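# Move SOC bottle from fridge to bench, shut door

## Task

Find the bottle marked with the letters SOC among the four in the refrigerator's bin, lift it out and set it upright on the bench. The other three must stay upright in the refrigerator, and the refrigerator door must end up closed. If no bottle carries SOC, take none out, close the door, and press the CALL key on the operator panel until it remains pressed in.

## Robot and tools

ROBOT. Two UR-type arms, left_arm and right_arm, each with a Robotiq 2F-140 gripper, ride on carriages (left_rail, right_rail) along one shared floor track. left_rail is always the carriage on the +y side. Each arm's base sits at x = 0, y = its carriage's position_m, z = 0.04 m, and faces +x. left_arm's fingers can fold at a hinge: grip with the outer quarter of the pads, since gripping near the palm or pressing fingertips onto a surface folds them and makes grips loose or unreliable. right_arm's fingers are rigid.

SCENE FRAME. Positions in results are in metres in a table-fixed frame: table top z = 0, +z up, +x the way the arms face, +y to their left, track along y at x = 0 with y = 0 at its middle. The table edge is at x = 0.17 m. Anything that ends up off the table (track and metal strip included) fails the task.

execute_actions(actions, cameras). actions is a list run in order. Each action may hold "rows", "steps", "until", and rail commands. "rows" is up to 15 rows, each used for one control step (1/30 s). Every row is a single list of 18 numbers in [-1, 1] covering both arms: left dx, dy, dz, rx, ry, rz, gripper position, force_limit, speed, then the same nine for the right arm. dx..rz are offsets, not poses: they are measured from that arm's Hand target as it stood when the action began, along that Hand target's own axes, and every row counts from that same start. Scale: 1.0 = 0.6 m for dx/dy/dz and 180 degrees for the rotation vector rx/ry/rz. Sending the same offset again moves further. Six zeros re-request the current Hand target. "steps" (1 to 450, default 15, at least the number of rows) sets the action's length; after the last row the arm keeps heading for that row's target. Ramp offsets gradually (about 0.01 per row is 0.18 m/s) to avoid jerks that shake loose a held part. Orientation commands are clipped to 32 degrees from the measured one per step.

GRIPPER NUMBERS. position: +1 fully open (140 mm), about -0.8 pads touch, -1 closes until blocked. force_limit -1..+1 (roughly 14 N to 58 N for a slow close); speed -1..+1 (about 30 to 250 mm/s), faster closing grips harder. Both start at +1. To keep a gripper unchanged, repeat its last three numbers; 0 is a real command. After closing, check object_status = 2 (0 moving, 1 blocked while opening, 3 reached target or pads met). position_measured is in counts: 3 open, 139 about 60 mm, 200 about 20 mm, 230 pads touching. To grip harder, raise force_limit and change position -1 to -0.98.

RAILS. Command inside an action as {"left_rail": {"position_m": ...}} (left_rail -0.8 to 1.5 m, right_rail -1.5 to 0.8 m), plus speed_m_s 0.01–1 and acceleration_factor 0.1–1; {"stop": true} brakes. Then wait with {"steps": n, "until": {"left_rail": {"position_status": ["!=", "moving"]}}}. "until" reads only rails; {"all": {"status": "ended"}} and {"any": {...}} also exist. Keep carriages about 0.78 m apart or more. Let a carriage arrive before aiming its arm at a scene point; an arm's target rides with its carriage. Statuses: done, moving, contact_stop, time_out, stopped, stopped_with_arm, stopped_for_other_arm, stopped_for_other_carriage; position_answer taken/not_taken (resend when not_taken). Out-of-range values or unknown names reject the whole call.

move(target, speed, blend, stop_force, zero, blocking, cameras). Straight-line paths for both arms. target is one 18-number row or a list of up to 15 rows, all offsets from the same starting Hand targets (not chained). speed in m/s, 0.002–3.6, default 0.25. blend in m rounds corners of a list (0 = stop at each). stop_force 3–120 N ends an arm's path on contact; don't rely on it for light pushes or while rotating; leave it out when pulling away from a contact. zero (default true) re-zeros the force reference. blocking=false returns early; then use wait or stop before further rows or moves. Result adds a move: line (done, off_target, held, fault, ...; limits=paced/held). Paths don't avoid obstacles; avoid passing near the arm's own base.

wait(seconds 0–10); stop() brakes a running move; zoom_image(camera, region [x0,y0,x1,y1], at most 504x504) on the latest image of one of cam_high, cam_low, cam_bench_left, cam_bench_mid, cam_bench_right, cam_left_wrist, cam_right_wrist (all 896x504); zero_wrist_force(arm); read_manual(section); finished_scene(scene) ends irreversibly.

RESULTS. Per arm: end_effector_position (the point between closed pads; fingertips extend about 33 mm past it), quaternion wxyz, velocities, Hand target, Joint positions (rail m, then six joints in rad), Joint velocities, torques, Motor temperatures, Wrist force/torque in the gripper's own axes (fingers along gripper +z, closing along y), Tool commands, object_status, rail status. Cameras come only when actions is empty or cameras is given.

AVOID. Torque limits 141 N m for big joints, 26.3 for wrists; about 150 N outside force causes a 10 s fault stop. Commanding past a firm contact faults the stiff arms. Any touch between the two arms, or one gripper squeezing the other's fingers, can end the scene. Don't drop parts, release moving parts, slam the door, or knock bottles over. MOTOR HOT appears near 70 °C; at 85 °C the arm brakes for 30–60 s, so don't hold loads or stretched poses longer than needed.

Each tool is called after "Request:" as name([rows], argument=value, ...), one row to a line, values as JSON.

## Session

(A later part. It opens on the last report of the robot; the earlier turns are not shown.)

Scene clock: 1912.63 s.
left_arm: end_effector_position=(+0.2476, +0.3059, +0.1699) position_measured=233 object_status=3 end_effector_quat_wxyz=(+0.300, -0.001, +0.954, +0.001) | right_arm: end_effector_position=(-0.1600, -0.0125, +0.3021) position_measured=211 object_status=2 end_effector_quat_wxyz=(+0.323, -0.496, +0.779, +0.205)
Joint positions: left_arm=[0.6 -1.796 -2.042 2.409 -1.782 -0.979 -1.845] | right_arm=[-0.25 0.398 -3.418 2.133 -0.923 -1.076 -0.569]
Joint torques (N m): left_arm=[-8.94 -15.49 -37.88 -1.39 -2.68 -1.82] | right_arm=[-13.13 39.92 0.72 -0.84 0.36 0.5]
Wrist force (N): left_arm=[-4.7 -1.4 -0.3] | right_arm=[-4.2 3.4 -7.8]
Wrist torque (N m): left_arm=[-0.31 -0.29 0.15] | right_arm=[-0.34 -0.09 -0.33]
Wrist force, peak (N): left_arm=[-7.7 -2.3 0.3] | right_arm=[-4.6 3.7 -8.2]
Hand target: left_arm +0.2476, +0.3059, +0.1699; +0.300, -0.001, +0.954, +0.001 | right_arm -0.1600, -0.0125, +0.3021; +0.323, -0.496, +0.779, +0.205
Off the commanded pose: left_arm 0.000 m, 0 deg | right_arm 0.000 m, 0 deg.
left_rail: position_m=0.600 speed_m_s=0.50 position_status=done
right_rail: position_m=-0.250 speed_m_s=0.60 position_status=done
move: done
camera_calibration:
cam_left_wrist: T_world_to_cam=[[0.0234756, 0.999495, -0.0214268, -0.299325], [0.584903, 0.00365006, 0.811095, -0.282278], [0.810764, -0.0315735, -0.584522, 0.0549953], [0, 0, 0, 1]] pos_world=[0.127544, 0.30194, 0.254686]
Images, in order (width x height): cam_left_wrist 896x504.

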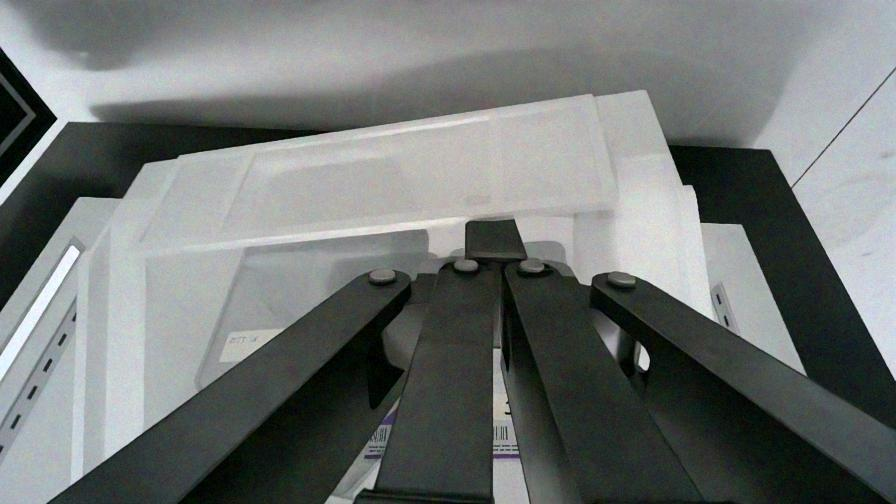

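Request:
move([
  [0,0,-0.2,0,0,0,-1,-0.5,-0.5,0,0,0,0,0,0,-0.98,0,-1],
  [-0.1523,0.0235,-0.2395,0,-0.0556,0,-0.12,-0.5,-0.5,0,0,0,0,0,0,-0.98,0,-1],
], speed=0.12, cameras=["cam_left_wrist"])

Request:
zoom_image(camera="cam_left_wrist", region=[220, 0, 640, 300])

Scene clock: 1922.40 s.
left_arm: end_effector_position=(+0.2402, +0.3199, +0.3400) position_measured=144 object_status=0 end_effector_quat_wxyz=(+0.382, -0.001, +0.924, +0.001) | right_arm: end_effector_position=(-0.1600, -0.0125, +0.3021) position_measured=211 object_status=2 end_effector_quat_wxyz=(+0.323, -0.496, +0.779, +0.205)
Joint positions: left_arm=[0.6 -1.992 -2.155 2.05 -1.077 -0.871 -2.137] | right_arm=[-0.25 0.398 -3.418 2.133 -0.923 -1.076 -0.569]
Joint torques (N m): left_arm=[7.77 -12.07 -39.63 -0.67 2.9 1.58] | right_arm=[-12.32 39.48 -0.39 -0.74 0.41 0.69]
Wrist force (N): left_arm=[1.5 -1.1 -2.4] | right_arm=[-4.7 2.7 -7.7]
Wrist torque (N m): left_arm=[-0.25 -0.26 0.20] | right_arm=[-0.27 -0.08 -0.32]
Wrist force, peak (N): left_arm=[-5.5 -1.4 -0.4] | right_arm=[-4.7 3.7 -8.3]
Hand target: left_arm +0.2402, +0.3199, +0.3400; +0.382, -0.001, +0.924, +0.001 | right_arm -0.1600, -0.0125, +0.3021; +0.323, -0.496, +0.779, +0.205
Off the commanded pose: left_arm 0.000 m, 0 deg | right_arm 0.000 m, 0 deg.
left_rail: position_m=0.600 speed_m_s=0.50 position_status=done
right_rail: position_m=-0.250 speed_m_s=0.60 position_status=done
move: done
camera_calibration:
cam_left_wrist: T_world_to_cam=[[0.0269206, 0.999499, -0.0166192, -0.311975], [0.435061, 0.00325337, 0.900395, -0.410293], [0.899998, -0.0314695, -0.434756, 0.0885235], [0, 0, 0, 1]] pos_world=[0.10723, 0.315939, 0.402727]
Images, in order (width x height): cam_left_wrist 896x504.

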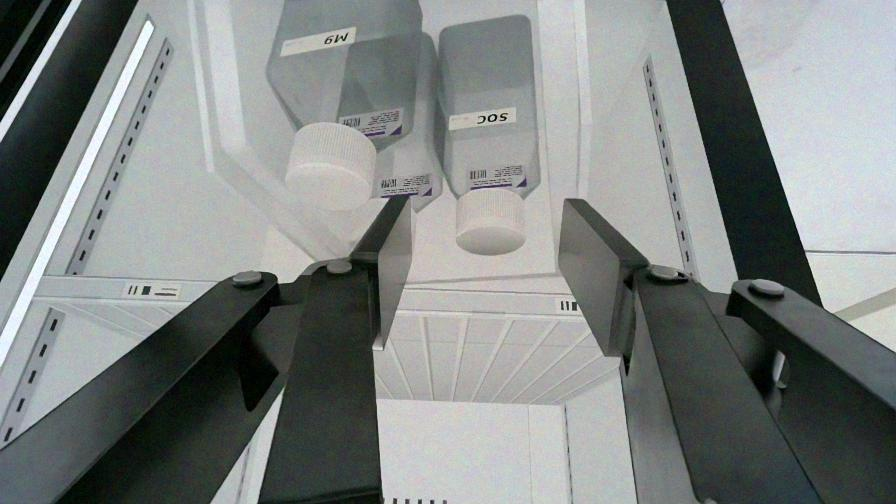

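Scaled by 1.200 from the camera's 896x504 image, which has a finer 1280x720 frame.

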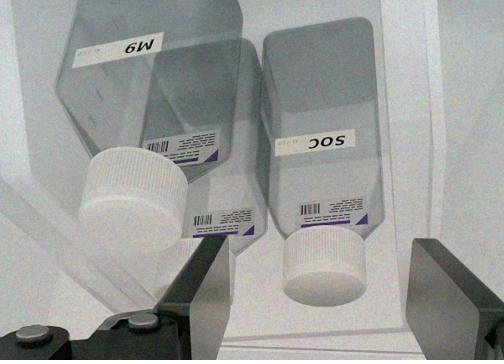

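Request:
move(target=[-0.0669,0.0268,0.1249,0,0,0,-0.12,-0.5,-0.5,0,0,0,0,0,0,-0.98,0,-1], speed=0.1, cameras=["cam_left_wrist"])

Scene clock: 1944.40 s.
left_arm: end_effector_position=(+0.3215, +0.3362, +0.3153) position_measured=144 object_status=3 end_effector_quat_wxyz=(+0.382, -0.001, +0.924, +0.001) | right_arm: end_effector_position=(-0.1600, -0.0125, +0.3021) position_measured=211 object_status=2 end_effector_quat_wxyz=(+0.323, -0.496, +0.779, +0.205)
Joint positions: left_arm=[0.6 -1.694 -2.174 2.186 -1.458 -0.794 -1.746] | right_arm=[-0.25 0.398 -3.418 2.133 -0.923 -1.076 -0.569]
Joint torques (N m): left_arm=[7.54 14.77 -15.27 -4.02 -0.51 2.03] | right_arm=[-11.65 40.21 0.83 -0.46 0.3 0.76]
Wrist force (N): left_arm=[1.5 -0.9 -2.7] | right_arm=[-4.7 2.4 -7.7]
Wrist torque (N m): left_arm=[-0.22 -0.26 0.04] | right_arm=[-0.32 -0.11 -0.31]
Wrist force, peak (N): left_arm=[1.7 -1.5 -3.3] | right_arm=[-5.0 2.7 -7.9]
Hand target: left_arm +0.3215, +0.3362, +0.3153; +0.382, -0.001, +0.924, +0.001 | right_arm -0.1600, -0.0125, +0.3021; +0.323, -0.496, +0.779, +0.205
Off the commanded pose: left_arm 0.000 m, 0 deg | right_arm 0.000 m, 0 deg.
left_rail: position_m=0.600 speed_m_s=0.50 position_status=done
right_rail: position_m=-0.250 speed_m_s=0.60 position_status=done
move: done
camera_calibration:
cam_left_wrist: T_world_to_cam=[[0.0269206, 0.999499, -0.0166192, -0.330766], [0.435061, 0.00325337, 0.900395, -0.423476], [0.899998, -0.0314695, -0.434756, 0.005125], [0, 0, 0, 1]] pos_world=[0.18853, 0.332139, 0.378027]
Images, in order (width x height): cam_left_wrist 896x504.

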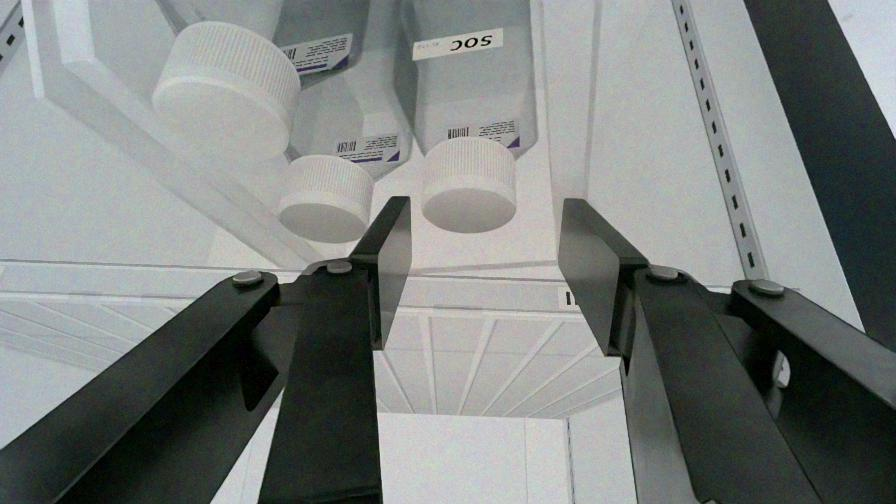

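Request:
move([
  [0.0067,-0.0087,0.06,0,0,0,-0.12,-0.5,-0.5,0,0,0,0,0,0,-0.98,0,-1],
  [0.0067,-0.0087,0.1217,0,0,0,-0.12,-0.5,-0.5,0,0,0,0,0,0,-0.98,0,-1],
], speed=0.05, blend=0.01, stop_force=8, cameras=["cam_left_wrist"])

Scene clock: 1966.37 s.
left_arm: end_effector_position=(+0.3702, +0.3311, +0.2608) position_measured=144 object_status=3 end_effector_quat_wxyz=(+0.382, -0.001, +0.924, +0.001) | right_arm: end_effector_position=(-0.1600, -0.0125, +0.3021) position_measured=211 object_status=2 end_effector_quat_wxyz=(+0.323, -0.496, +0.779, +0.205)
Joint positions: left_arm=[0.6 -1.508 -2.06 2.325 -1.896 -0.788 -1.485] | right_arm=[-0.25 0.398 -3.418 2.133 -0.923 -1.076 -0.569]
Joint torques (N m): left_arm=[6.05 10.45 -15.98 -4.36 -0.56 1.8] | right_arm=[-11.94 39.94 0.61 -0.43 0.43 1.07]
Wrist force (N): left_arm=[1.4 -1.1 -2.7] | right_arm=[-4.1 2.5 -7.4]
Wrist torque (N m): left_arm=[-0.26 -0.23 0.05] | right_arm=[-0.31 -0.13 -0.32]
Wrist force, peak (N): left_arm=[2.0 -1.5 -2.8] | right_arm=[-5.1 2.6 -7.8]
Hand target: left_arm +0.3702, +0.3311, +0.2608; +0.382, -0.001, +0.924, +0.001 | right_arm -0.1600, -0.0125, +0.3021; +0.323, -0.496, +0.779, +0.205
Off the commanded pose: left_arm 0.000 m, 0 deg | right_arm 0.000 m, 0 deg.
left_rail: position_m=0.600 speed_m_s=0.50 position_status=done
right_rail: position_m=-0.250 speed_m_s=0.60 position_status=done
move: done
camera_calibration:
cam_left_wrist: T_world_to_cam=[[0.0269206, 0.999499, -0.0166192, -0.327888], [0.435061, 0.00325337, 0.900395, -0.395619], [0.899998, -0.0314695, -0.434756, -0.0626496], [0, 0, 0, 1]] pos_world=[0.23733, 0.327039, 0.323527]
Images, in order (width x height): cam_left_wrist 896x504.

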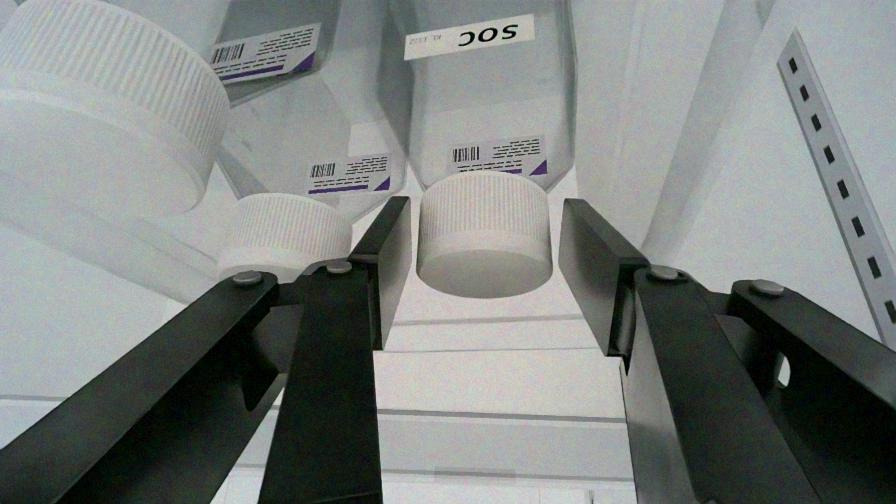

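Request:
move(target=[0,0,0.0067,0,0,0,-0.12,-0.5,-0.5,0,0,0,0,0,0,-0.98,0,-1], speed=0.04, stop_force=8)

Request:
execute_actions([
  {"rows":[[0,0,0,0,0,0,-1,0.4,-1,0,0,0,0,0,0,-0.98,0,-1]],"steps":60},
], cameras=["cam_left_wrist"])

Scene clock: 1973.90 s.
left_arm: end_effector_position=(+0.3731, +0.3311, +0.2579) position_measured=144 object_status=3 end_effector_quat_wxyz=(+0.382, -0.001, +0.924, +0.001) | right_arm: end_effector_position=(-0.1600, -0.0125, +0.3021) position_measured=211 object_status=2 end_effector_quat_wxyz=(+0.323, -0.496, +0.779, +0.205)
Joint positions: left_arm=[0.6 -1.498 -2.052 2.331 -1.92 -0.789 -1.471] | right_arm=[-0.25 0.398 -3.418 2.133 -0.923 -1.076 -0.569]
Joint torques (N m): left_arm=[7.31 9.35 -15.15 -4.55 -0.35 1.87] | right_arm=[-11.45 39.24 1.53 -0.37 0.59 1]
Wrist force (N): left_arm=[1.5 -1.5 -2.2] | right_arm=[-4.8 2.5 -7.5]
Wrist torque (N m): left_arm=[-0.34 -0.27 0.05] | right_arm=[-0.31 -0.06 -0.32]
Wrist force, peak (N): left_arm=[1.7 -1.7 -2.8] | right_arm=[-5.2 2.5 -7.8]
Hand target: left_arm +0.3731, +0.3311, +0.2579; +0.382, -0.001, +0.924, +0.001 | right_arm -0.1600, -0.0125, +0.3021; +0.323, -0.496, +0.779, +0.205
Off the commanded pose: left_arm 0.000 m, 0 deg | right_arm 0.000 m, 0 deg.
left_rail: position_m=0.600 speed_m_s=0.50 position_status=done
right_rail: position_m=-0.250 speed_m_s=0.60 position_status=done
move: done

Scene clock: 1976.10 s.
left_arm: end_effector_position=(+0.3731, +0.3311, +0.2579) position_measured=161 object_status=2 end_effector_quat_wxyz=(+0.382, -0.001, +0.924, +0.001) | right_arm: end_effector_position=(-0.1600, -0.0125, +0.3021) position_measured=211 object_status=2 end_effector_quat_wxyz=(+0.323, -0.496, +0.779, +0.205)
Joint positions: left_arm=[0.6 -1.498 -2.052 2.331 -1.92 -0.789 -1.471] | right_arm=[-0.25 0.398 -3.418 2.133 -0.923 -1.076 -0.569]
Joint torques (N m): left_arm=[6.52 9.97 -14.84 -0.42 -0.36 1.86] | right_arm=[-10.87 38.77 0.32 -0.43 0.39 0.9]
Wrist force (N): left_arm=[-1.4 -4.5 -7.1] | right_arm=[-3.6 2.4 -6.5]
Wrist torque (N m): left_arm=[-0.21 -0.27 -0.04] | right_arm=[-0.30 -0.12 -0.32]
Wrist force, peak (N): left_arm=[-2.1 -4.4 -7.8] | right_arm=[-5.2 2.5 -7.5]
Hand target: left_arm +0.3731, +0.3311, +0.2579; +0.382, -0.001, +0.924, +0.001 | right_arm -0.1600, -0.0125, +0.3021; +0.323, -0.496, +0.779, +0.205
Off the commanded pose: left_arm 0.000 m, 0 deg | right_arm 0.000 m, 0 deg.
left_rail: position_m=0.600 speed_m_s=0.50 position_status=done
right_rail: position_m=-0.250 speed_m_s=0.60 position_status=done
camera_calibration:
cam_left_wrist: T_world_to_cam=[[0.0269206, 0.999499, -0.0166192, -0.328011], [0.435061, 0.00325337, 0.900395, -0.394226], [0.899998, -0.0314695, -0.434756, -0.0664304], [0, 0, 0, 1]] pos_world=[0.24013, 0.327039, 0.320627]
Images, in order (width x height): cam_left_wrist 896x504.

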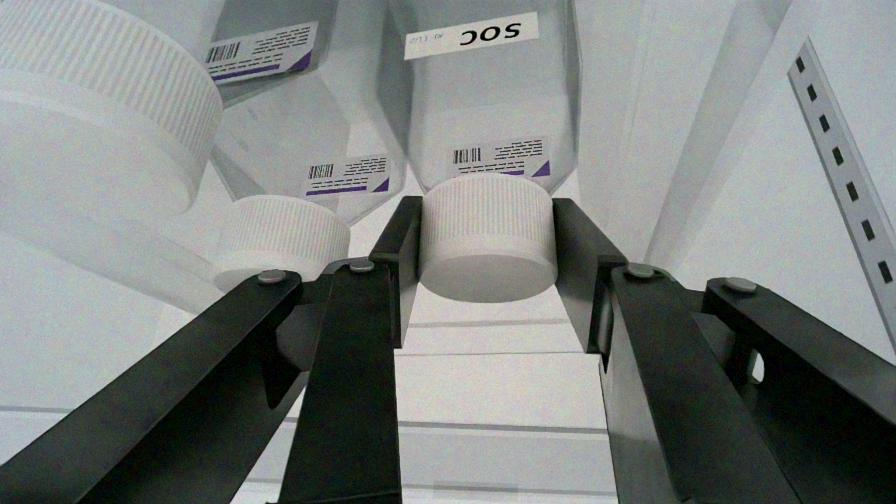

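Request:
move([
  [-0.0071,0,-0.0071,0,0,0,-1,0.4,-1,0,0,0,0,0,0,-0.98,0,-1],
  [0.0695,-0.0117,-0.0837,0,0,0,-1,0.4,-1,0,0,0,0,0,0,-0.98,0,-1],
], speed=0.04, blend=0.002, stop_force=10, cameras=["cam_left_wrist"])

Scene clock: 1997.97 s.
left_arm: end_effector_position=(+0.3081, +0.3239, +0.2640) position_measured=161 object_status=2 end_effector_quat_wxyz=(+0.382, -0.001, +0.924, +0.001) | right_arm: end_effector_position=(-0.1600, -0.0125, +0.3021) position_measured=211 object_status=2 end_effector_quat_wxyz=(+0.323, -0.496, +0.779, +0.205)
Joint positions: left_arm=[0.6 -1.739 -2.137 2.291 -1.558 -0.801 -1.808] | right_arm=[-0.25 0.398 -3.418 2.133 -0.923 -1.076 -0.569]
Joint torques (N m): left_arm=[-4.89 -14.14 -40.04 -0.8 0.49 -1.74] | right_arm=[-11.39 38.94 0.06 -0.41 0.69 0.68]
Wrist force (N): left_arm=[3.6 -4.7 0.9] | right_arm=[-4.2 3.0 -7.8]
Wrist torque (N m): left_arm=[-0.17 -0.36 0.07] | right_arm=[-0.37 -0.15 -0.32]
Wrist force, peak (N): left_arm=[-2.3 -4.3 -7.8] | right_arm=[-5.2 3.4 -8.7]
Hand target: left_arm +0.3081, +0.3239, +0.2640; +0.382, -0.001, +0.924, +0.001 | right_arm -0.1600, -0.0125, +0.3021; +0.323, -0.496, +0.779, +0.205
Off the commanded pose: left_arm 0.000 m, 0 deg | right_arm 0.000 m, 0 deg.
left_rail: position_m=0.600 speed_m_s=0.50 position_status=done
right_rail: position_m=-0.250 speed_m_s=0.60 position_status=done
move: done
camera_calibration:
cam_left_wrist: T_world_to_cam=[[0.0269191, 0.999499, -0.0166181, -0.319064], [0.435143, 0.00325021, 0.900356, -0.371417], [0.899959, -0.031468, -0.434838, -0.00546909], [0, 0, 0, 1]] pos_world=[0.17513, 0.319939, 0.326727]
Images, in order (width x height): cam_left_wrist 896x504.

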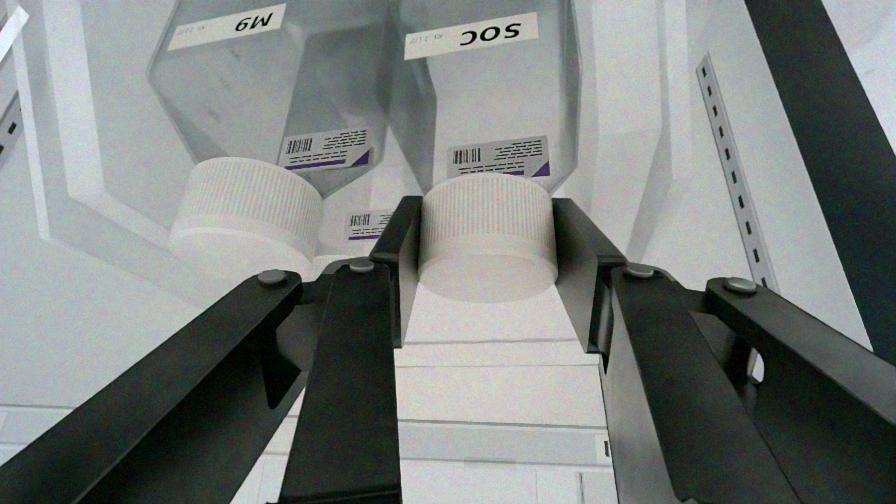

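Request:
move(target=[-0.1155,0,-0.1438,0,0,0,-1,0.4,-1,0,0,0,0,0,0,-0.98,0,-1], speed=0.05, stop_force=10, cameras=["cam_left_wrist"])

Scene clock: 2006.80 s.
left_arm: end_effector_position=(+0.2962, +0.3238, +0.3741) position_measured=161 object_status=2 end_effector_quat_wxyz=(+0.382, -0.001, +0.924, +0.001) | right_arm: end_effector_position=(-0.1600, -0.0125, +0.3021) position_measured=211 object_status=2 end_effector_quat_wxyz=(+0.323, -0.496, +0.779, +0.205)
Joint positions: left_arm=[0.6 -1.784 -2.147 2.003 -1.217 -0.809 -1.87] | right_arm=[-0.25 0.398 -3.418 2.133 -0.923 -1.076 -0.569]
Joint torques (N m): left_arm=[-4.29 12.84 -40.76 0.23 1.35 -1.56] | right_arm=[-10.73 38.51 0.52 -0.52 0.72 0.58]
Wrist force (N): left_arm=[8.7 -5.3 -0.5] | right_arm=[-5.5 2.4 -8.0]
Wrist torque (N m): left_arm=[0.26 -0.02 -0.02] | right_arm=[-0.32 -0.06 -0.32]
Wrist force, peak (N): left_arm=[10.2 -4.4 1.5] | right_arm=[-6.1 2.7 -8.8]
Hand target: left_arm +0.2962, +0.3238, +0.3741; +0.382, -0.001, +0.924, +0.001 | right_arm -0.1600, -0.0125, +0.3021; +0.323, -0.496, +0.779, +0.205
Off the commanded pose: left_arm 0.000 m, 0 deg | right_arm 0.000 m, 0 deg.
left_rail: position_m=0.600 speed_m_s=0.50 position_status=done
right_rail: position_m=-0.250 speed_m_s=0.60 position_status=done
move: done
camera_calibration:
cam_left_wrist: T_world_to_cam=[[0.0269206, 0.999499, -0.0166192, -0.316815], [0.435061, 0.00325337, 0.900395, -0.465282], [0.899998, -0.0314695, -0.434756, 0.0530281], [0, 0, 0, 1]] pos_world=[0.16323, 0.319839, 0.436727]
Images, in order (width x height): cam_left_wrist 896x504.

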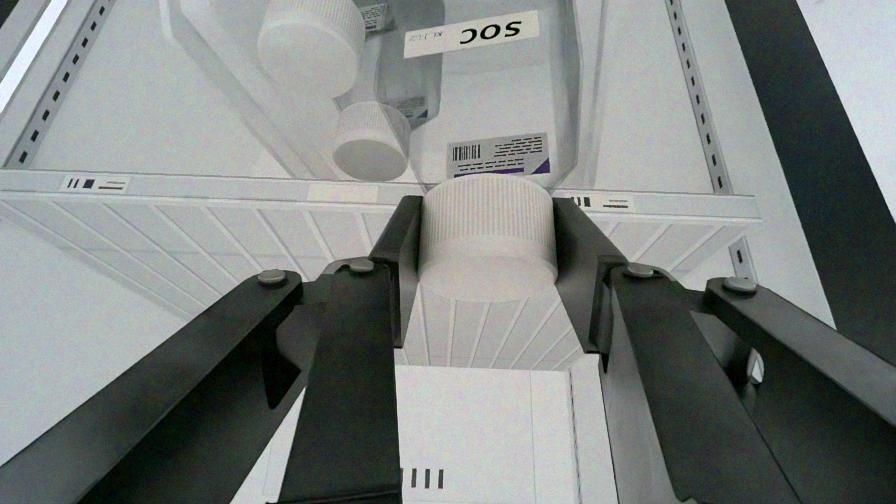

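Request:
move(target=[0.1532,0,-0.1532,0,0,0,-1,0.4,-1,0,0,0,0,0,0,-0.98,0,-1], speed=0.1)

Request:
execute_actions([
  {"left_rail":{"position_m":1.3,"speed_m_s":0.35,"acceleration_factor":0.25},"steps":250,"until":{"left_rail":{"position_status":["!=","moving"]}}},
])

Request:
move(target=[-0.1167,0,0.5066,0,0,0,-1,0.4,-1,0,0,0,0,0,0,-0.98,0,-1], speed=0.15)

Request:
move(target=[0.075,0,0.075,0,0,0,-1,0.4,-1,0,0,0,0,0,0,-0.98,0,-1], speed=0.025, stop_force=4, cameras=["cam_bench_left","cam_left_wrist"])

Scene clock: 2025.83 s.
left_arm: end_effector_position=(+0.1662, +0.3236, +0.3742) position_measured=161 object_status=2 end_effector_quat_wxyz=(+0.382, -0.001, +0.924, +0.001) | right_arm: end_effector_position=(-0.1600, -0.0125, +0.3021) position_measured=211 object_status=2 end_effector_quat_wxyz=(+0.323, -0.496, +0.779, +0.205)
Joint positions: left_arm=[0.6 -2.254 -2.113 1.905 -0.799 -0.992 -2.428] | right_arm=[-0.25 0.398 -3.418 2.133 -0.923 -1.076 -0.569]
Joint torques (N m): left_arm=[-6.13 14.78 -39.95 0.3 -0.27 -1.76] | right_arm=[-9.99 38.57 0.68 -0.49 0.7 0.44]
Wrist force (N): left_arm=[4.2 -0.3 0.0] | right_arm=[-5.1 2.4 -7.8]
Wrist torque (N m): left_arm=[-0.08 -0.18 0.19] | right_arm=[-0.35 -0.08 -0.32]
Wrist force, peak (N): left_arm=[9.4 -5.7 -0.5] | right_arm=[-5.7 3.1 -8.8]
Hand target: left_arm +0.1662, +0.3236, +0.3742; +0.382, -0.001, +0.924, +0.001 | right_arm -0.1600, -0.0125, +0.3021; +0.323, -0.496, +0.779, +0.205
Off the commanded pose: left_arm 0.000 m, 0 deg | right_arm 0.000 m, 0 deg.
left_rail: position_m=0.600 speed_m_s=0.50 position_status=done
right_rail: position_m=-0.250 speed_m_s=0.60 position_status=done
move: done

Scene clock: 2029.50 s.
left_arm: end_effector_position=(+0.1662, +1.0236, +0.3742) position_measured=161 object_status=2 end_effector_quat_wxyz=(+0.382, -0.001, +0.924, +0.001) | right_arm: end_effector_position=(-0.1600, -0.0125, +0.3021) position_measured=211 object_status=2 end_effector_quat_wxyz=(+0.323, -0.496, +0.779, +0.205)
Joint positions: left_arm=[1.3 -2.254 -2.113 1.905 -0.799 -0.992 -2.428] | right_arm=[-0.25 0.398 -3.418 2.133 -0.923 -1.076 -0.569]
Joint torques (N m): left_arm=[-1.67 -12.12 -27.84 -2.34 1.22 -0.77] | right_arm=[-10.11 38.3 -0.25 -0.62 0.71 0.18]
Wrist force (N): left_arm=[4.0 -0.4 0.0] | right_arm=[-5.2 2.5 -8.1]
Wrist torque (N m): left_arm=[-0.10 -0.15 0.18] | right_arm=[-0.31 -0.11 -0.31]
Wrist force, peak (N): left_arm=[4.8 -1.6 -1.3] | right_arm=[-5.7 2.4 -8.6]
Hand target: left_arm +0.1662, +1.0236, +0.3742; +0.382, -0.001, +0.924, +0.001 | right_arm -0.1600, -0.0125, +0.3021; +0.323, -0.496, +0.779, +0.205
Tool commands: left_gripper/position=-1.0 left_gripper/force_limit=+0.4 left_gripper/speed=-1.0 right_gripper/position=-0.98 right_gripper/force_limit=+0.0 right_gripper/speed=-1.0
Off the commanded pose: left_arm 0.000 m, 0 deg | right_arm 0.000 m, 0 deg.
left_rail: position_m=1.300 speed_m_s=0.35 position_status=done
right_rail: position_m=-0.250 speed_m_s=0.60 position_status=done

Scene clock: 2032.23 s.
left_arm: end_effector_position=(+0.4305, +1.0242, +0.2085) position_measured=161 object_status=2 end_effector_quat_wxyz=(+0.382, -0.001, +0.924, +0.001) | right_arm: end_effector_position=(-0.1600, -0.0125, +0.3021) position_measured=211 object_status=2 end_effector_quat_wxyz=(+0.323, -0.496, +0.779, +0.205)
Joint positions: left_arm=[1.3 -1.313 -1.826 2.389 -2.381 -0.818 -1.217] | right_arm=[-0.25 0.398 -3.418 2.133 -0.923 -1.076 -0.569]
Joint torques (N m): left_arm=[7.43 0.75 -14.47 -5.15 0.35 2.06] | right_arm=[-10.24 38.86 0.32 -0.56 0.75 0.24]
Wrist force (N): left_arm=[4.1 -0.1 0.0] | right_arm=[-5.1 2.4 -8.2]
Wrist torque (N m): left_arm=[-0.04 -0.14 0.05] | right_arm=[-0.33 -0.12 -0.31]
Wrist force, peak (N): left_arm=[4.8 -0.2 -2.0] | right_arm=[-5.7 2.7 -8.5]
Hand target: left_arm +0.4305, +1.0242, +0.2085; +0.382, -0.001, +0.924, +0.001 | right_arm -0.1600, -0.0125, +0.3021; +0.323, -0.496, +0.779, +0.205
Off the commanded pose: left_arm 0.000 m, 0 deg | right_arm 0.000 m, 0 deg.
left_rail: position_m=1.300 speed_m_s=0.35 position_status=done
right_rail: position_m=-0.250 speed_m_s=0.60 position_status=done
move: done

Scene clock: 2034.63 s.
left_arm: end_effector_position=(+0.4304, +1.0242, +0.1788) position_measured=161 object_status=2 end_effector_quat_wxyz=(+0.382, -0.001, +0.924, +0.001) | right_arm: end_effector_position=(-0.1600, -0.0125, +0.3021) position_measured=211 object_status=2 end_effector_quat_wxyz=(+0.323, -0.496, +0.779, +0.205)
Joint positions: left_arm=[1.3 -1.313 -1.766 2.439 -2.491 -0.818 -1.217] | right_arm=[-0.25 0.398 -3.418 2.133 -0.923 -1.076 -0.569]
Joint torques (N m): left_arm=[0.8 -27.46 -36.44 -4.43 3.91 -1.31] | right_arm=[-10.07 38.47 0.13 -0.53 0.76 0.18]
Wrist force (N): left_arm=[3.9 -0.1 -1.0] | right_arm=[-5.6 2.5 -8.5]
Wrist torque (N m): left_arm=[-0.06 -0.23 0.10] | right_arm=[-0.31 -0.07 -0.32]
Wrist force, peak (N): left_arm=[-12.7 -1.9 -13.7] | right_arm=[-5.9 2.6 -8.4]
Hand target: left_arm +0.4304, +1.0242, +0.1788; +0.382, -0.001, +0.924, +0.001 (not the last commanded pose) | right_arm -0.1600, -0.0125, +0.3021; +0.323, -0.496, +0.779, +0.205
Off the commanded pose: left_arm 0.034 m, 0 deg | right_arm 0.000 m, 0 deg.
left_rail: position_m=1.300 speed_m_s=0.35 position_status=done
right_rail: position_m=-0.250 speed_m_s=0.60 position_status=done
move: contact (left_arm)
camera_calibration:
cam_left_wrist: T_world_to_cam=[[0.0268715, 0.999503, -0.0164875, -1.02374], [0.435259, 0.00314915, 0.9003, -0.35012], [0.899904, -0.0313687, -0.434958, -0.130601], [0, 0, 0, 1]] pos_world=[0.297431, 1.02024, 0.241528]
Images, in order (width x height): cam_bench_left 896x504, cam_left_wrist 896x504.

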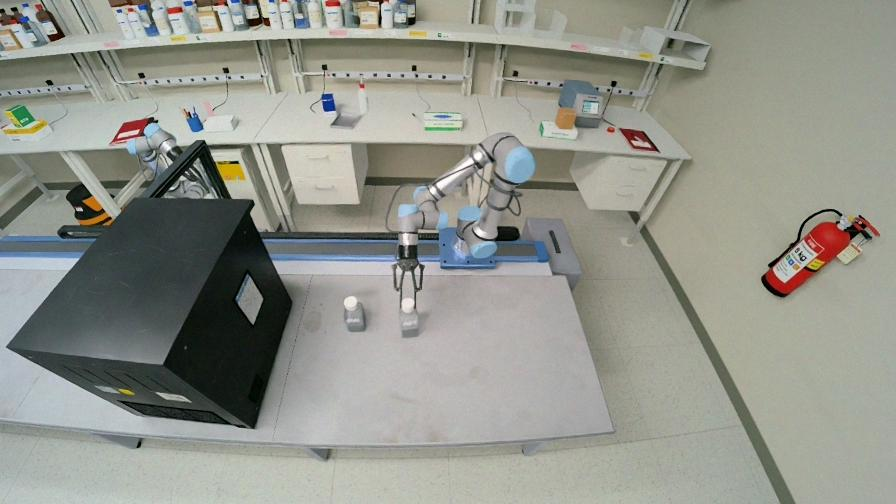

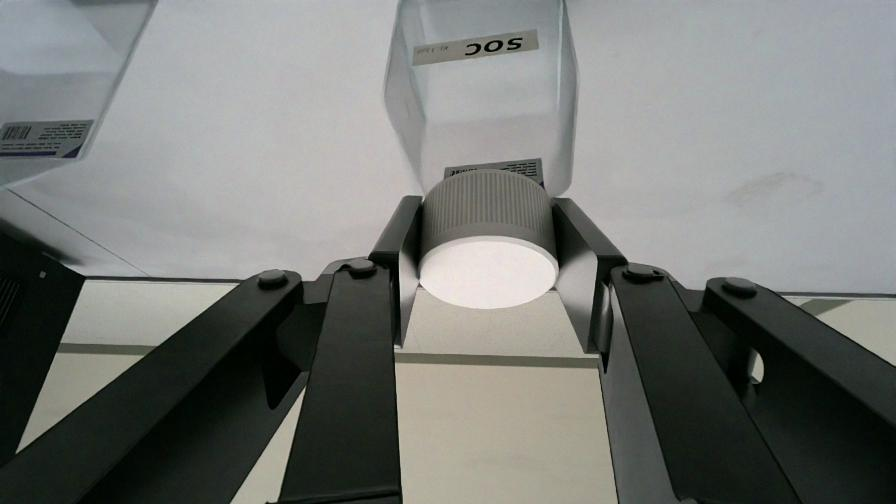

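Request:
execute_actions([
  {"rows":[[0,0,0,0,0,0,-0.12,0.4,-1,0,0,0,0,0,0,-0.98,0,-1]],"steps":30},
])

Request:
move([
  [0,0,-0.1667,0,0,0,-0.12,0.4,-1,0,0,0,0,0,0,-0.98,0,-1],
  [0,0,-0.3,0,-0.1111,0,-0.05,0.4,-1,0,0,0,0,0,0,-0.98,0,-1],
], speed=0.12, cameras=["cam_left_wrist","cam_bench_left"])

Scene clock: 2043.27 s.
left_arm: end_effector_position=(+0.4304, +1.0242, +0.1789) position_measured=144 object_status=3 end_effector_quat_wxyz=(+0.382, -0.001, +0.924, +0.001) | right_arm: end_effector_position=(-0.1600, -0.0125, +0.3021) position_measured=211 object_status=2 end_effector_quat_wxyz=(+0.323, -0.496, +0.779, +0.205)
Joint positions: left_arm=[1.3 -1.313 -1.766 2.439 -2.491 -0.818 -1.217] | right_arm=[-0.25 0.398 -3.418 2.133 -0.923 -1.076 -0.569]
Joint torques (N m): left_arm=[3.1 -15.08 -22.6 -1.72 -0.28 0.2] | right_arm=[-9.67 38.21 0.98 -0.61 0.71 -0.01]
Wrist force (N): left_arm=[1.6 0.0 -2.9] | right_arm=[-5.1 2.6 -8.0]
Wrist torque (N m): left_arm=[-0.02 -0.27 0.09] | right_arm=[-0.29 -0.09 -0.32]
Wrist force, peak (N): left_arm=[5.0 0.0 -0.8] | right_arm=[-5.9 2.6 -8.6]
Hand target: left_arm +0.4304, +1.0242, +0.1788; +0.382, -0.001, +0.924, +0.001 | right_arm -0.1600, -0.0125, +0.3021; +0.323, -0.496, +0.779, +0.205
Off the commanded pose: left_arm 0.000 m, 0 deg | right_arm 0.000 m, 0 deg.
left_rail: position_m=1.300 speed_m_s=0.35 position_status=done
right_rail: position_m=-0.250 speed_m_s=0.60 position_status=done

Scene clock: 2047.03 s.
left_arm: end_effector_position=(+0.3033, +1.0239, +0.3062) position_measured=135 object_status=3 end_effector_quat_wxyz=(+0.537, -0.001, +0.844, +0.001) | right_arm: end_effector_position=(-0.1600, -0.0125, +0.3021) position_measured=211 object_status=2 end_effector_quat_wxyz=(+0.323, -0.496, +0.779, +0.205)
Joint positions: left_arm=[1.3 -1.994 -2.11 2.272 -1.009 -0.601 -2.39] | right_arm=[-0.25 0.398 -3.418 2.133 -0.923 -1.076 -0.569]
Joint torques (N m): left_arm=[-6.19 13.29 -37.85 0.14 -0.68 -1.95] | right_arm=[-9.73 37.96 0.57 -0.62 0.78 -0.03]
Wrist force (N): left_arm=[1.6 -0.4 -4.0] | right_arm=[-5.5 2.7 -8.6]
Wrist torque (N m): left_arm=[-0.08 -0.24 0.23] | right_arm=[-0.28 -0.10 -0.32]
Wrist force, peak (N): left_arm=[1.7 -0.7 -4.4] | right_arm=[-5.6 2.7 -8.6]
Hand target: left_arm +0.3033, +1.0239, +0.3062; +0.537, -0.001, +0.844, +0.001 | right_arm -0.1600, -0.0125, +0.3021; +0.323, -0.496, +0.779, +0.205
Off the commanded pose: left_arm 0.000 m, 0 deg | right_arm 0.000 m, 0 deg.
left_rail: position_m=1.300 speed_m_s=0.35 position_status=done
right_rail: position_m=-0.250 speed_m_s=0.60 position_status=done
move: done
camera_calibration:
cam_left_wrist: T_world_to_cam=[[0.0309436, 0.999505, -0.00570838, -1.02246], [0.101034, 0.00255407, 0.99488, -0.336543], [0.994402, -0.0313619, -0.100904, -0.0918086], [0, 0, 0, 1]] pos_world=[0.156935, 1.01994, 0.319719]
Images, in order (width x height): cam_bench_left 896x504, cam_left_wrist 896x504.

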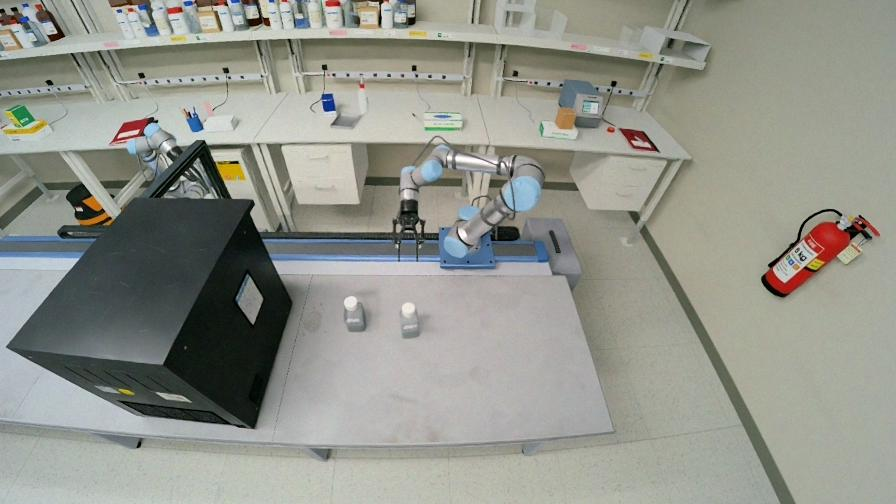

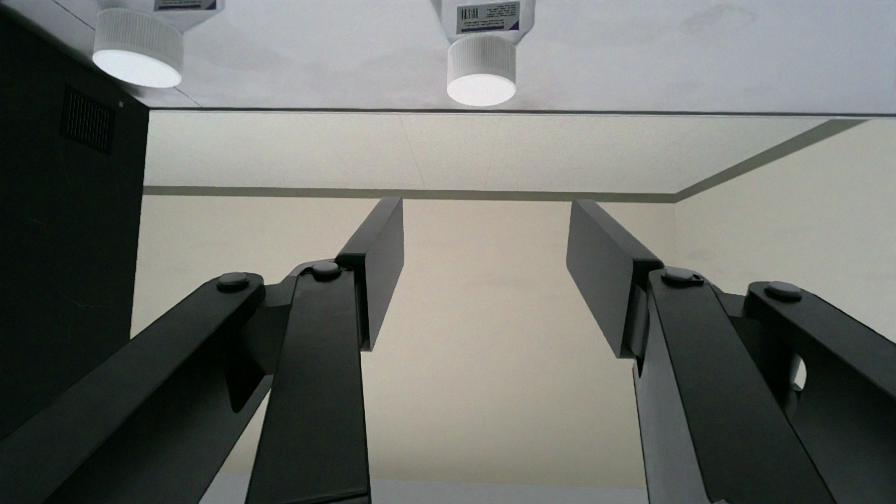

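Request:
execute_actions([
  {"left_rail":{"position_m":1.08},"steps":250,"until":{"left_rail":{"position_status":["!=","moving"]}}},
])

Request:
move(target=[0.0559,-0.0048,0.1623,0,0.1111,0,-0.1,0.4,-1,0,0,0,0,0,0,-0.98,0,-1], speed=0.12, cameras=["cam_left_wrist"])

Scene clock: 2087.10 s.
left_arm: end_effector_position=(+0.3033, +0.8039, +0.3062) position_measured=135 object_status=3 end_effector_quat_wxyz=(+0.537, -0.001, +0.844, +0.001) | right_arm: end_effector_position=(-0.1600, -0.0125, +0.3021) position_measured=211 object_status=2 end_effector_quat_wxyz=(+0.323, -0.496, +0.779, +0.205)
Joint positions: left_arm=[1.08 -1.994 -2.11 2.272 -1.009 -0.601 -2.39] | right_arm=[-0.25 0.398 -3.418 2.133 -0.923 -1.076 -0.569]
Joint torques (N m): left_arm=[-3.84 8.54 -34.89 -0.73 0.21 -1.7] | right_arm=[-8.7 37.39 0.27 -0.71 0.79 -0.34]
Wrist force (N): left_arm=[1.7 -0.4 -4.0] | right_arm=[-5.6 2.5 -8.3]
Wrist torque (N m): left_arm=[-0.09 -0.26 0.23] | right_arm=[-0.31 -0.06 -0.32]
Wrist force, peak (N): left_arm=[1.6 -0.1 -4.4] | right_arm=[-5.6 2.6 -8.7]
Hand target: left_arm +0.3033, +0.8039, +0.3062; +0.537, -0.001, +0.844, +0.001 | right_arm -0.1600, -0.0125, +0.3021; +0.323, -0.496, +0.779, +0.205
Tool commands: left_gripper/position=-0.05 left_gripper/force_limit=+0.4 left_gripper/speed=-1.0 right_gripper/position=-0.98 right_gripper/force_limit=+0.0 right_gripper/speed=-1.0
Off the commanded pose: left_arm 0.000 m, 0 deg | right_arm 0.000 m, 0 deg.
left_rail: position_m=1.080 speed_m_s=0.35 position_status=done
right_rail: position_m=-0.250 speed_m_s=0.60 position_status=done

Scene clock: 2089.13 s.
left_arm: end_effector_position=(+0.3773, +0.8012, +0.2346) position_measured=141 object_status=3 end_effector_quat_wxyz=(+0.382, -0.001, +0.924, +0.001) | right_arm: end_effector_position=(-0.1600, -0.0125, +0.3021) position_measured=211 object_status=2 end_effector_quat_wxyz=(+0.323, -0.496, +0.779, +0.205)
Joint positions: left_arm=[1.08 -1.486 -1.988 2.365 -2.029 -0.79 -1.454] | right_arm=[-0.25 0.398 -3.418 2.133 -0.923 -1.076 -0.569]
Joint torques (N m): left_arm=[7.22 8.07 -38.92 -4.52 -0.39 1.65] | right_arm=[-8.86 37.97 0.95 -0.79 0.81 -0.45]
Wrist force (N): left_arm=[1.8 -0.4 -3.3] | right_arm=[-5.2 2.6 -8.1]
Wrist torque (N m): left_arm=[-0.11 -0.31 0.04] | right_arm=[-0.29 -0.09 -0.32]
Wrist force, peak (N): left_arm=[1.7 -0.3 -4.7] | right_arm=[-5.5 2.3 -8.8]
Hand target: left_arm +0.3773, +0.8012, +0.2346; +0.382, -0.001, +0.924, +0.001 | right_arm -0.1600, -0.0125, +0.3021; +0.323, -0.496, +0.779, +0.205
Off the commanded pose: left_arm 0.000 m, 0 deg | right_arm 0.000 m, 0 deg.
left_rail: position_m=1.080 speed_m_s=0.35 position_status=done
right_rail: position_m=-0.250 speed_m_s=0.60 position_status=done
move: done
camera_calibration:
cam_left_wrist: T_world_to_cam=[[0.0268287, 0.999503, -0.0165757, -0.798369], [0.435143, 0.00325131, 0.900356, -0.37661], [0.899962, -0.0313681, -0.434839, -0.0655935], [0, 0, 0, 1]] pos_world=[0.24433, 0.797139, 0.297327]
Images, in order (width x height): cam_left_wrist 896x504.

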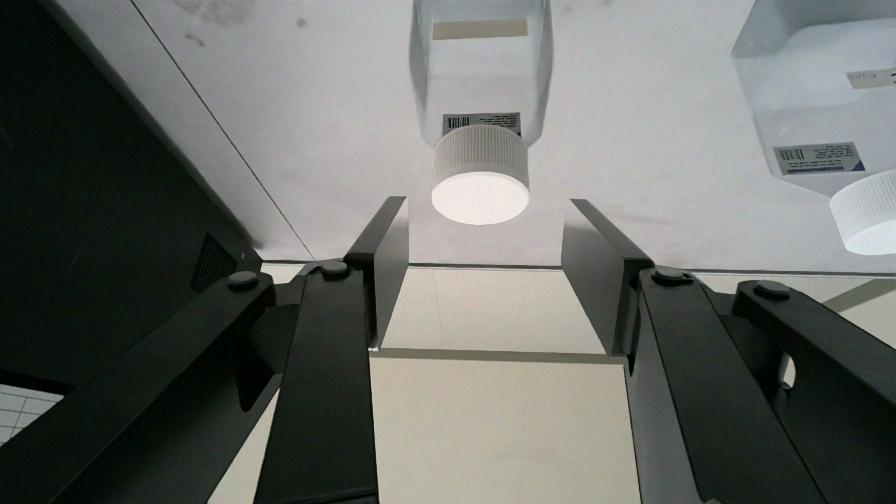

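Request:
move([
  [0.0133,0.0012,0.07,0,0,0,-0.1,0.4,-1,0,0,0,0,0,0,-0.98,0,-1],
  [0.0133,0.0012,0.11,0,0,0,-0.1,0.4,-1,0,0,0,0,0,0,-0.98,0,-1],
], speed=0.06, blend=0.01, stop_force=8, cameras=["cam_left_wrist"])

Scene clock: 2108.63 s.
left_arm: end_effector_position=(+0.4182, +0.8021, +0.1823) position_measured=141 object_status=3 end_effector_quat_wxyz=(+0.382, -0.001, +0.924, +0.001) | right_arm: end_effector_position=(-0.1600, -0.0125, +0.3021) position_measured=211 object_status=2 end_effector_quat_wxyz=(+0.323, -0.496, +0.779, +0.205)
Joint positions: left_arm=[1.08 -1.352 -1.8 2.442 -2.423 -0.809 -1.269] | right_arm=[-0.25 0.398 -3.418 2.133 -0.923 -1.076 -0.569]
Joint torques (N m): left_arm=[6.65 3.62 -11.08 -4.75 -0.61 1.87] | right_arm=[-8.05 37.39 0.02 -0.78 0.76 -0.65]
Wrist force (N): left_arm=[1.8 0.0 -3.3] | right_arm=[-4.7 2.6 -7.8]
Wrist torque (N m): left_arm=[-0.04 -0.32 0.05] | right_arm=[-0.31 -0.13 -0.31]
Wrist force, peak (N): left_arm=[1.9 -0.7 -3.8] | right_arm=[-5.7 2.6 -8.7]
Hand target: left_arm +0.4182, +0.8021, +0.1823; +0.382, -0.001, +0.924, +0.001 | right_arm -0.1600, -0.0125, +0.3021; +0.323, -0.496, +0.779, +0.205
Off the commanded pose: left_arm 0.000 m, 0 deg | right_arm 0.000 m, 0 deg.
left_rail: position_m=1.080 speed_m_s=0.35 position_status=done
right_rail: position_m=-0.250 speed_m_s=0.60 position_status=done
move: done
camera_calibration:
cam_left_wrist: T_world_to_cam=[[0.0268276, 0.999503, -0.0165778, -0.801236], [0.435143, 0.00325368, 0.900356, -0.347277], [0.899962, -0.0313681, -0.434839, -0.125249], [0, 0, 0, 1]] pos_world=[0.28533, 0.798039, 0.244927]
Images, in order (width x height): cam_left_wrist 896x504.

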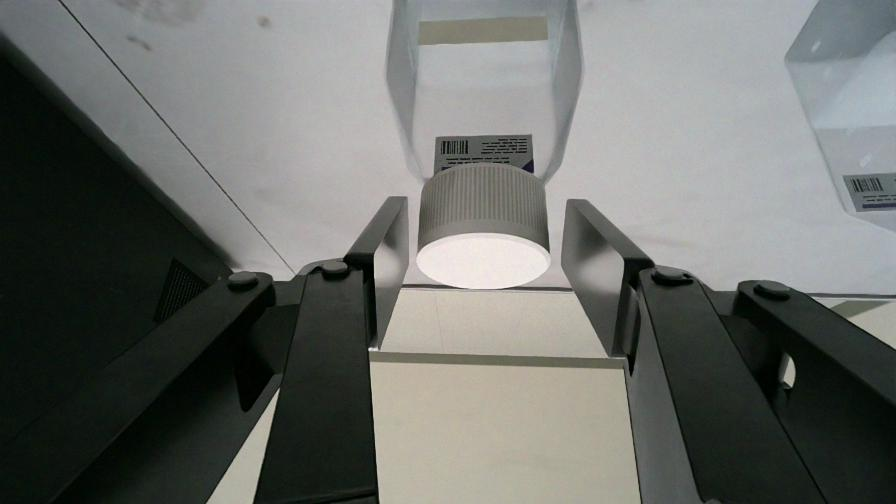

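Request:
move(target=[0,0,0.0083,0,0,0,-0.1,0.4,-1,0,0,0,0,0,0,-0.98,0,-1], speed=0.04, stop_force=8)

Request:
execute_actions([
  {"rows":[[0,0,0,0,0,0,-1,0.4,-1,0,0,0,0,0,0,-0.98,0,-1]],"steps":60},
])

Request:
move(target=[-0.1179,0,-0.1179,0,0,0,-1,0.4,-1,0,0,0,0,0,0,-0.98,0,-1], speed=0.06, cameras=["cam_left_wrist"])

Scene clock: 2119.27 s.
left_arm: end_effector_position=(+0.4218, +0.8021, +0.1787) position_measured=141 object_status=3 end_effector_quat_wxyz=(+0.382, -0.001, +0.924, +0.001) | right_arm: end_effector_position=(-0.1600, -0.0125, +0.3021) position_measured=211 object_status=2 end_effector_quat_wxyz=(+0.323, -0.496, +0.779, +0.205)
Joint positions: left_arm=[1.08 -1.341 -1.783 2.444 -2.453 -0.812 -1.254] | right_arm=[-0.25 0.398 -3.418 2.133 -0.923 -1.076 -0.569]
Joint torques (N m): left_arm=[6.86 2.03 -11.26 -4.71 -0.64 1.9] | right_arm=[-7.6 37.17 0.86 -0.87 0.89 -0.68]
Wrist force (N): left_arm=[1.5 -0.3 -3.3] | right_arm=[-5.5 2.4 -8.4]
Wrist torque (N m): left_arm=[-0.07 -0.26 0.05] | right_arm=[-0.32 -0.09 -0.31]
Wrist force, peak (N): left_arm=[1.9 -0.2 -3.6] | right_arm=[-5.7 2.5 -8.7]
Hand target: left_arm +0.4218, +0.8021, +0.1787; +0.382, -0.001, +0.924, +0.001 | right_arm -0.1600, -0.0125, +0.3021; +0.323, -0.496, +0.779, +0.205
Off the commanded pose: left_arm 0.000 m, 0 deg | right_arm 0.000 m, 0 deg.
left_rail: position_m=1.080 speed_m_s=0.35 position_status=done
right_rail: position_m=-0.250 speed_m_s=0.60 position_status=done
move: done

Scene clock: 2121.47 s.
left_arm: end_effector_position=(+0.4218, +0.8021, +0.1787) position_measured=161 object_status=2 end_effector_quat_wxyz=(+0.382, -0.001, +0.924, +0.001) | right_arm: end_effector_position=(-0.1600, -0.0125, +0.3021) position_measured=211 object_status=2 end_effector_quat_wxyz=(+0.323, -0.496, +0.779, +0.205)
Joint positions: left_arm=[1.08 -1.341 -1.783 2.444 -2.453 -0.812 -1.254] | right_arm=[-0.25 0.398 -3.418 2.133 -0.923 -1.076 -0.569]
Joint torques (N m): left_arm=[7.01 0.37 -13.94 -1.38 1.38 1.25] | right_arm=[-8 37.75 0.46 -0.92 0.84 -0.87]
Wrist force (N): left_arm=[-1.7 -1.7 -8.2] | right_arm=[-5.4 2.6 -8.3]
Wrist torque (N m): left_arm=[-0.20 -0.30 0.11] | right_arm=[-0.29 -0.11 -0.32]
Wrist force, peak (N): left_arm=[-1.6 -1.5 -8.8] | right_arm=[-5.5 2.6 -8.7]
Hand target: left_arm +0.4218, +0.8021, +0.1787; +0.382, -0.001, +0.924, +0.001 | right_arm -0.1600, -0.0125, +0.3021; +0.323, -0.496, +0.779, +0.205
Off the commanded pose: left_arm 0.000 m, 0 deg | right_arm 0.000 m, 0 deg.
left_rail: position_m=1.080 speed_m_s=0.35 position_status=done
right_rail: position_m=-0.250 speed_m_s=0.60 position_status=done

Scene clock: 2123.57 s.
left_arm: end_effector_position=(+0.4219, +0.8020, +0.2787) position_measured=161 object_status=2 end_effector_quat_wxyz=(+0.382, -0.001, +0.924, +0.001) | right_arm: end_effector_position=(-0.1600, -0.0125, +0.3021) position_measured=211 object_status=2 end_effector_quat_wxyz=(+0.323, -0.496, +0.779, +0.205)
Joint positions: left_arm=[1.08 -1.341 -1.938 2.255 -2.108 -0.812 -1.254] | right_arm=[-0.25 0.398 -3.418 2.133 -0.923 -1.076 -0.569]
Joint torques (N m): left_arm=[-6.44 -22.78 -40.98 -2.25 2.57 -1.99] | right_arm=[-7.96 37.21 0.46 -1.07 0.84 -0.9]
Wrist force (N): left_arm=[4.5 -0.3 -0.6] | right_arm=[-5.4 2.6 -8.4]
Wrist torque (N m): left_arm=[-0.08 -0.25 0.20] | right_arm=[-0.29 -0.09 -0.31]
Wrist force, peak (N): left_arm=[-1.1 -1.6 -8.1] | right_arm=[-5.6 2.6 -8.6]
Hand target: left_arm +0.4219, +0.8020, +0.2788; +0.382, -0.001, +0.924, +0.001 | right_arm -0.1600, -0.0125, +0.3021; +0.323, -0.496, +0.779, +0.205
Off the commanded pose: left_arm 0.000 m, 0 deg | right_arm 0.000 m, 0 deg.
left_rail: position_m=1.080 speed_m_s=0.35 position_status=done
right_rail: position_m=-0.250 speed_m_s=0.60 position_status=done
move: done
camera_calibration:
cam_left_wrist: T_world_to_cam=[[0.0268279, 0.999503, -0.01658, -0.799732], [0.435263, 0.00325138, 0.900298, -0.435742], [0.899904, -0.0313698, -0.434959, -0.0864684], [0, 0, 0, 1]] pos_world=[0.28893, 0.798039, 0.341427]
Images, in order (width x height): cam_left_wrist 896x504.

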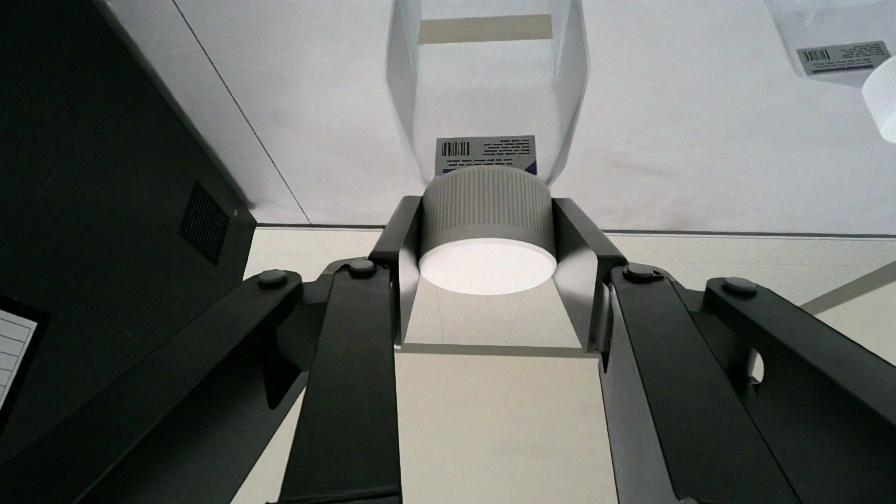

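Request:
move(target=[0.1835,0,-0.4192,0,0,0,-1,0.4,-1,0,0,0,0,0,0,-0.98,0,-1], speed=0.12)

Request:
execute_actions([
  {"left_rail":{"position_m":0.6,"speed_m_s":0.35,"acceleration_factor":0.25},"steps":250,"until":{"left_rail":{"position_status":["!=","moving"]}}},
], cameras=["cam_left_wrist","cam_high"])

Scene clock: 2136.70 s.
left_arm: end_effector_position=(+0.1663, +0.8014, +0.3790) position_measured=161 object_status=2 end_effector_quat_wxyz=(+0.382, -0.001, +0.924, +0.001) | right_arm: end_effector_position=(-0.1600, -0.0125, +0.3021) position_measured=211 object_status=2 end_effector_quat_wxyz=(+0.323, -0.496, +0.779, +0.205)
Joint positions: left_arm=[1.08 -2.248 -2.105 1.889 -0.794 -0.989 -2.422] | right_arm=[-0.25 0.398 -3.418 2.133 -0.923 -1.076 -0.569]
Joint torques (N m): left_arm=[-6.51 13.8 -39.42 0.33 -0.35 -2.05] | right_arm=[-6.69 37.46 -0.51 -1.1 0.86 -1.13]
Wrist force (N): left_arm=[4.5 -0.4 -0.8] | right_arm=[-5.2 2.7 -8.1]
Wrist torque (N m): left_arm=[-0.10 -0.30 0.18] | right_arm=[-0.27 -0.10 -0.32]
Wrist force, peak (N): left_arm=[5.3 -0.5 -2.3] | right_arm=[-5.5 2.6 -8.9]
Hand target: left_arm +0.1663, +0.8014, +0.3790; +0.382, -0.001, +0.924, +0.001 | right_arm -0.1600, -0.0125, +0.3021; +0.323, -0.496, +0.779, +0.205
Off the commanded pose: left_arm 0.000 m, 0 deg | right_arm 0.000 m, 0 deg.
left_rail: position_m=1.080 speed_m_s=0.35 position_status=done
right_rail: position_m=-0.250 speed_m_s=0.60 position_status=done
move: done

Scene clock: 2139.73 s.
left_arm: end_effector_position=(+0.1663, +0.3214, +0.3790) position_measured=161 object_status=2 end_effector_quat_wxyz=(+0.382, -0.001, +0.924, +0.001) | right_arm: end_effector_position=(-0.1600, -0.0125, +0.3021) position_measured=211 object_status=2 end_effector_quat_wxyz=(+0.323, -0.496, +0.779, +0.205)
Joint positions: left_arm=[0.6 -2.248 -2.105 1.889 -0.794 -0.989 -2.422] | right_arm=[-0.25 0.398 -3.418 2.133 -0.923 -1.076 -0.569]
Joint torques (N m): left_arm=[-3.4 0.91 -33.27 -1.77 2.65 -1.87] | right_arm=[-6.37 37.81 0.72 -1.06 0.76 -1.24]
Wrist force (N): left_arm=[4.7 -0.4 -0.5] | right_arm=[-5.6 2.3 -8.6]
Wrist torque (N m): left_arm=[-0.11 -0.33 0.19] | right_arm=[-0.35 -0.07 -0.31]
Wrist force, peak (N): left_arm=[4.8 -0.8 -0.8] | right_arm=[-5.7 2.8 -8.7]
Hand target: left_arm +0.1663, +0.3214, +0.3790; +0.382, -0.001, +0.924, +0.001 | right_arm -0.1600, -0.0125, +0.3021; +0.323, -0.496, +0.779, +0.205
Tool commands: left_gripper/position=-1.0 left_gripper/force_limit=+0.4 left_gripper/speed=-1.0 right_gripper/position=-0.98 right_gripper/force_limit=+0.0 right_gripper/speed=-1.0
Off the commanded pose: left_arm 0.000 m, 0 deg | right_arm 0.000 m, 0 deg.
left_rail: position_m=0.600 speed_m_s=0.35 position_status=done
right_rail: position_m=-0.250 speed_m_s=0.60 position_status=done
camera_calibration:
cam_left_wrist: T_world_to_cam=[[0.0268276, 0.999503, -0.0165778, -0.310852], [0.435143, 0.00325368, 0.900356, -0.413248], [0.899962, -0.0313681, -0.434839, 0.172042], [0, 0, 0, 1]] pos_world=[0.0333299, 0.317439, 0.441727]
Images, in order (width x height): cam_high 896x504, cam_left_wrist 896x504.

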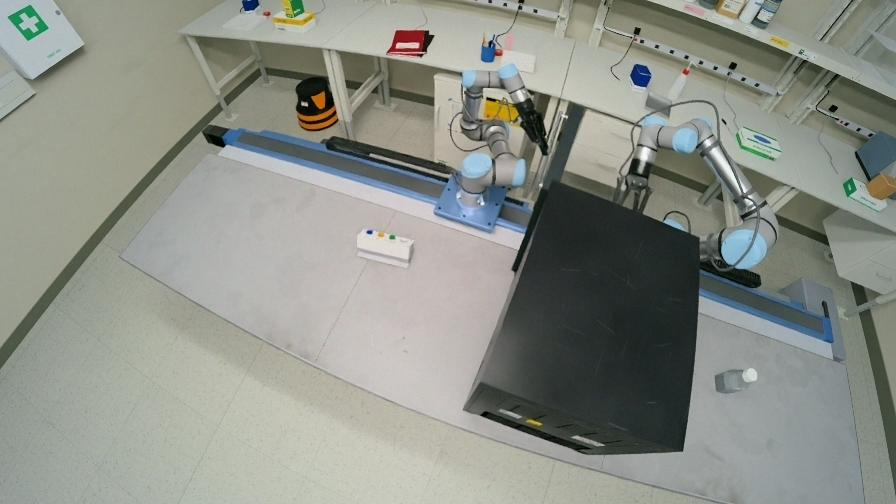

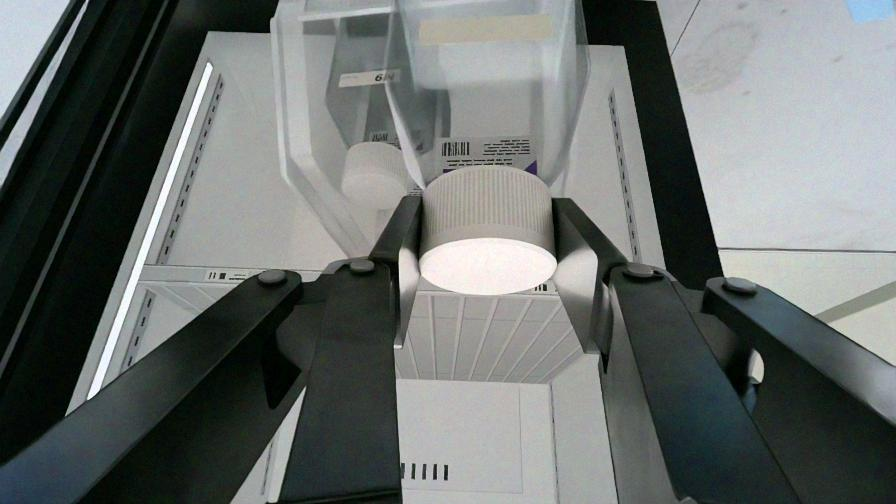

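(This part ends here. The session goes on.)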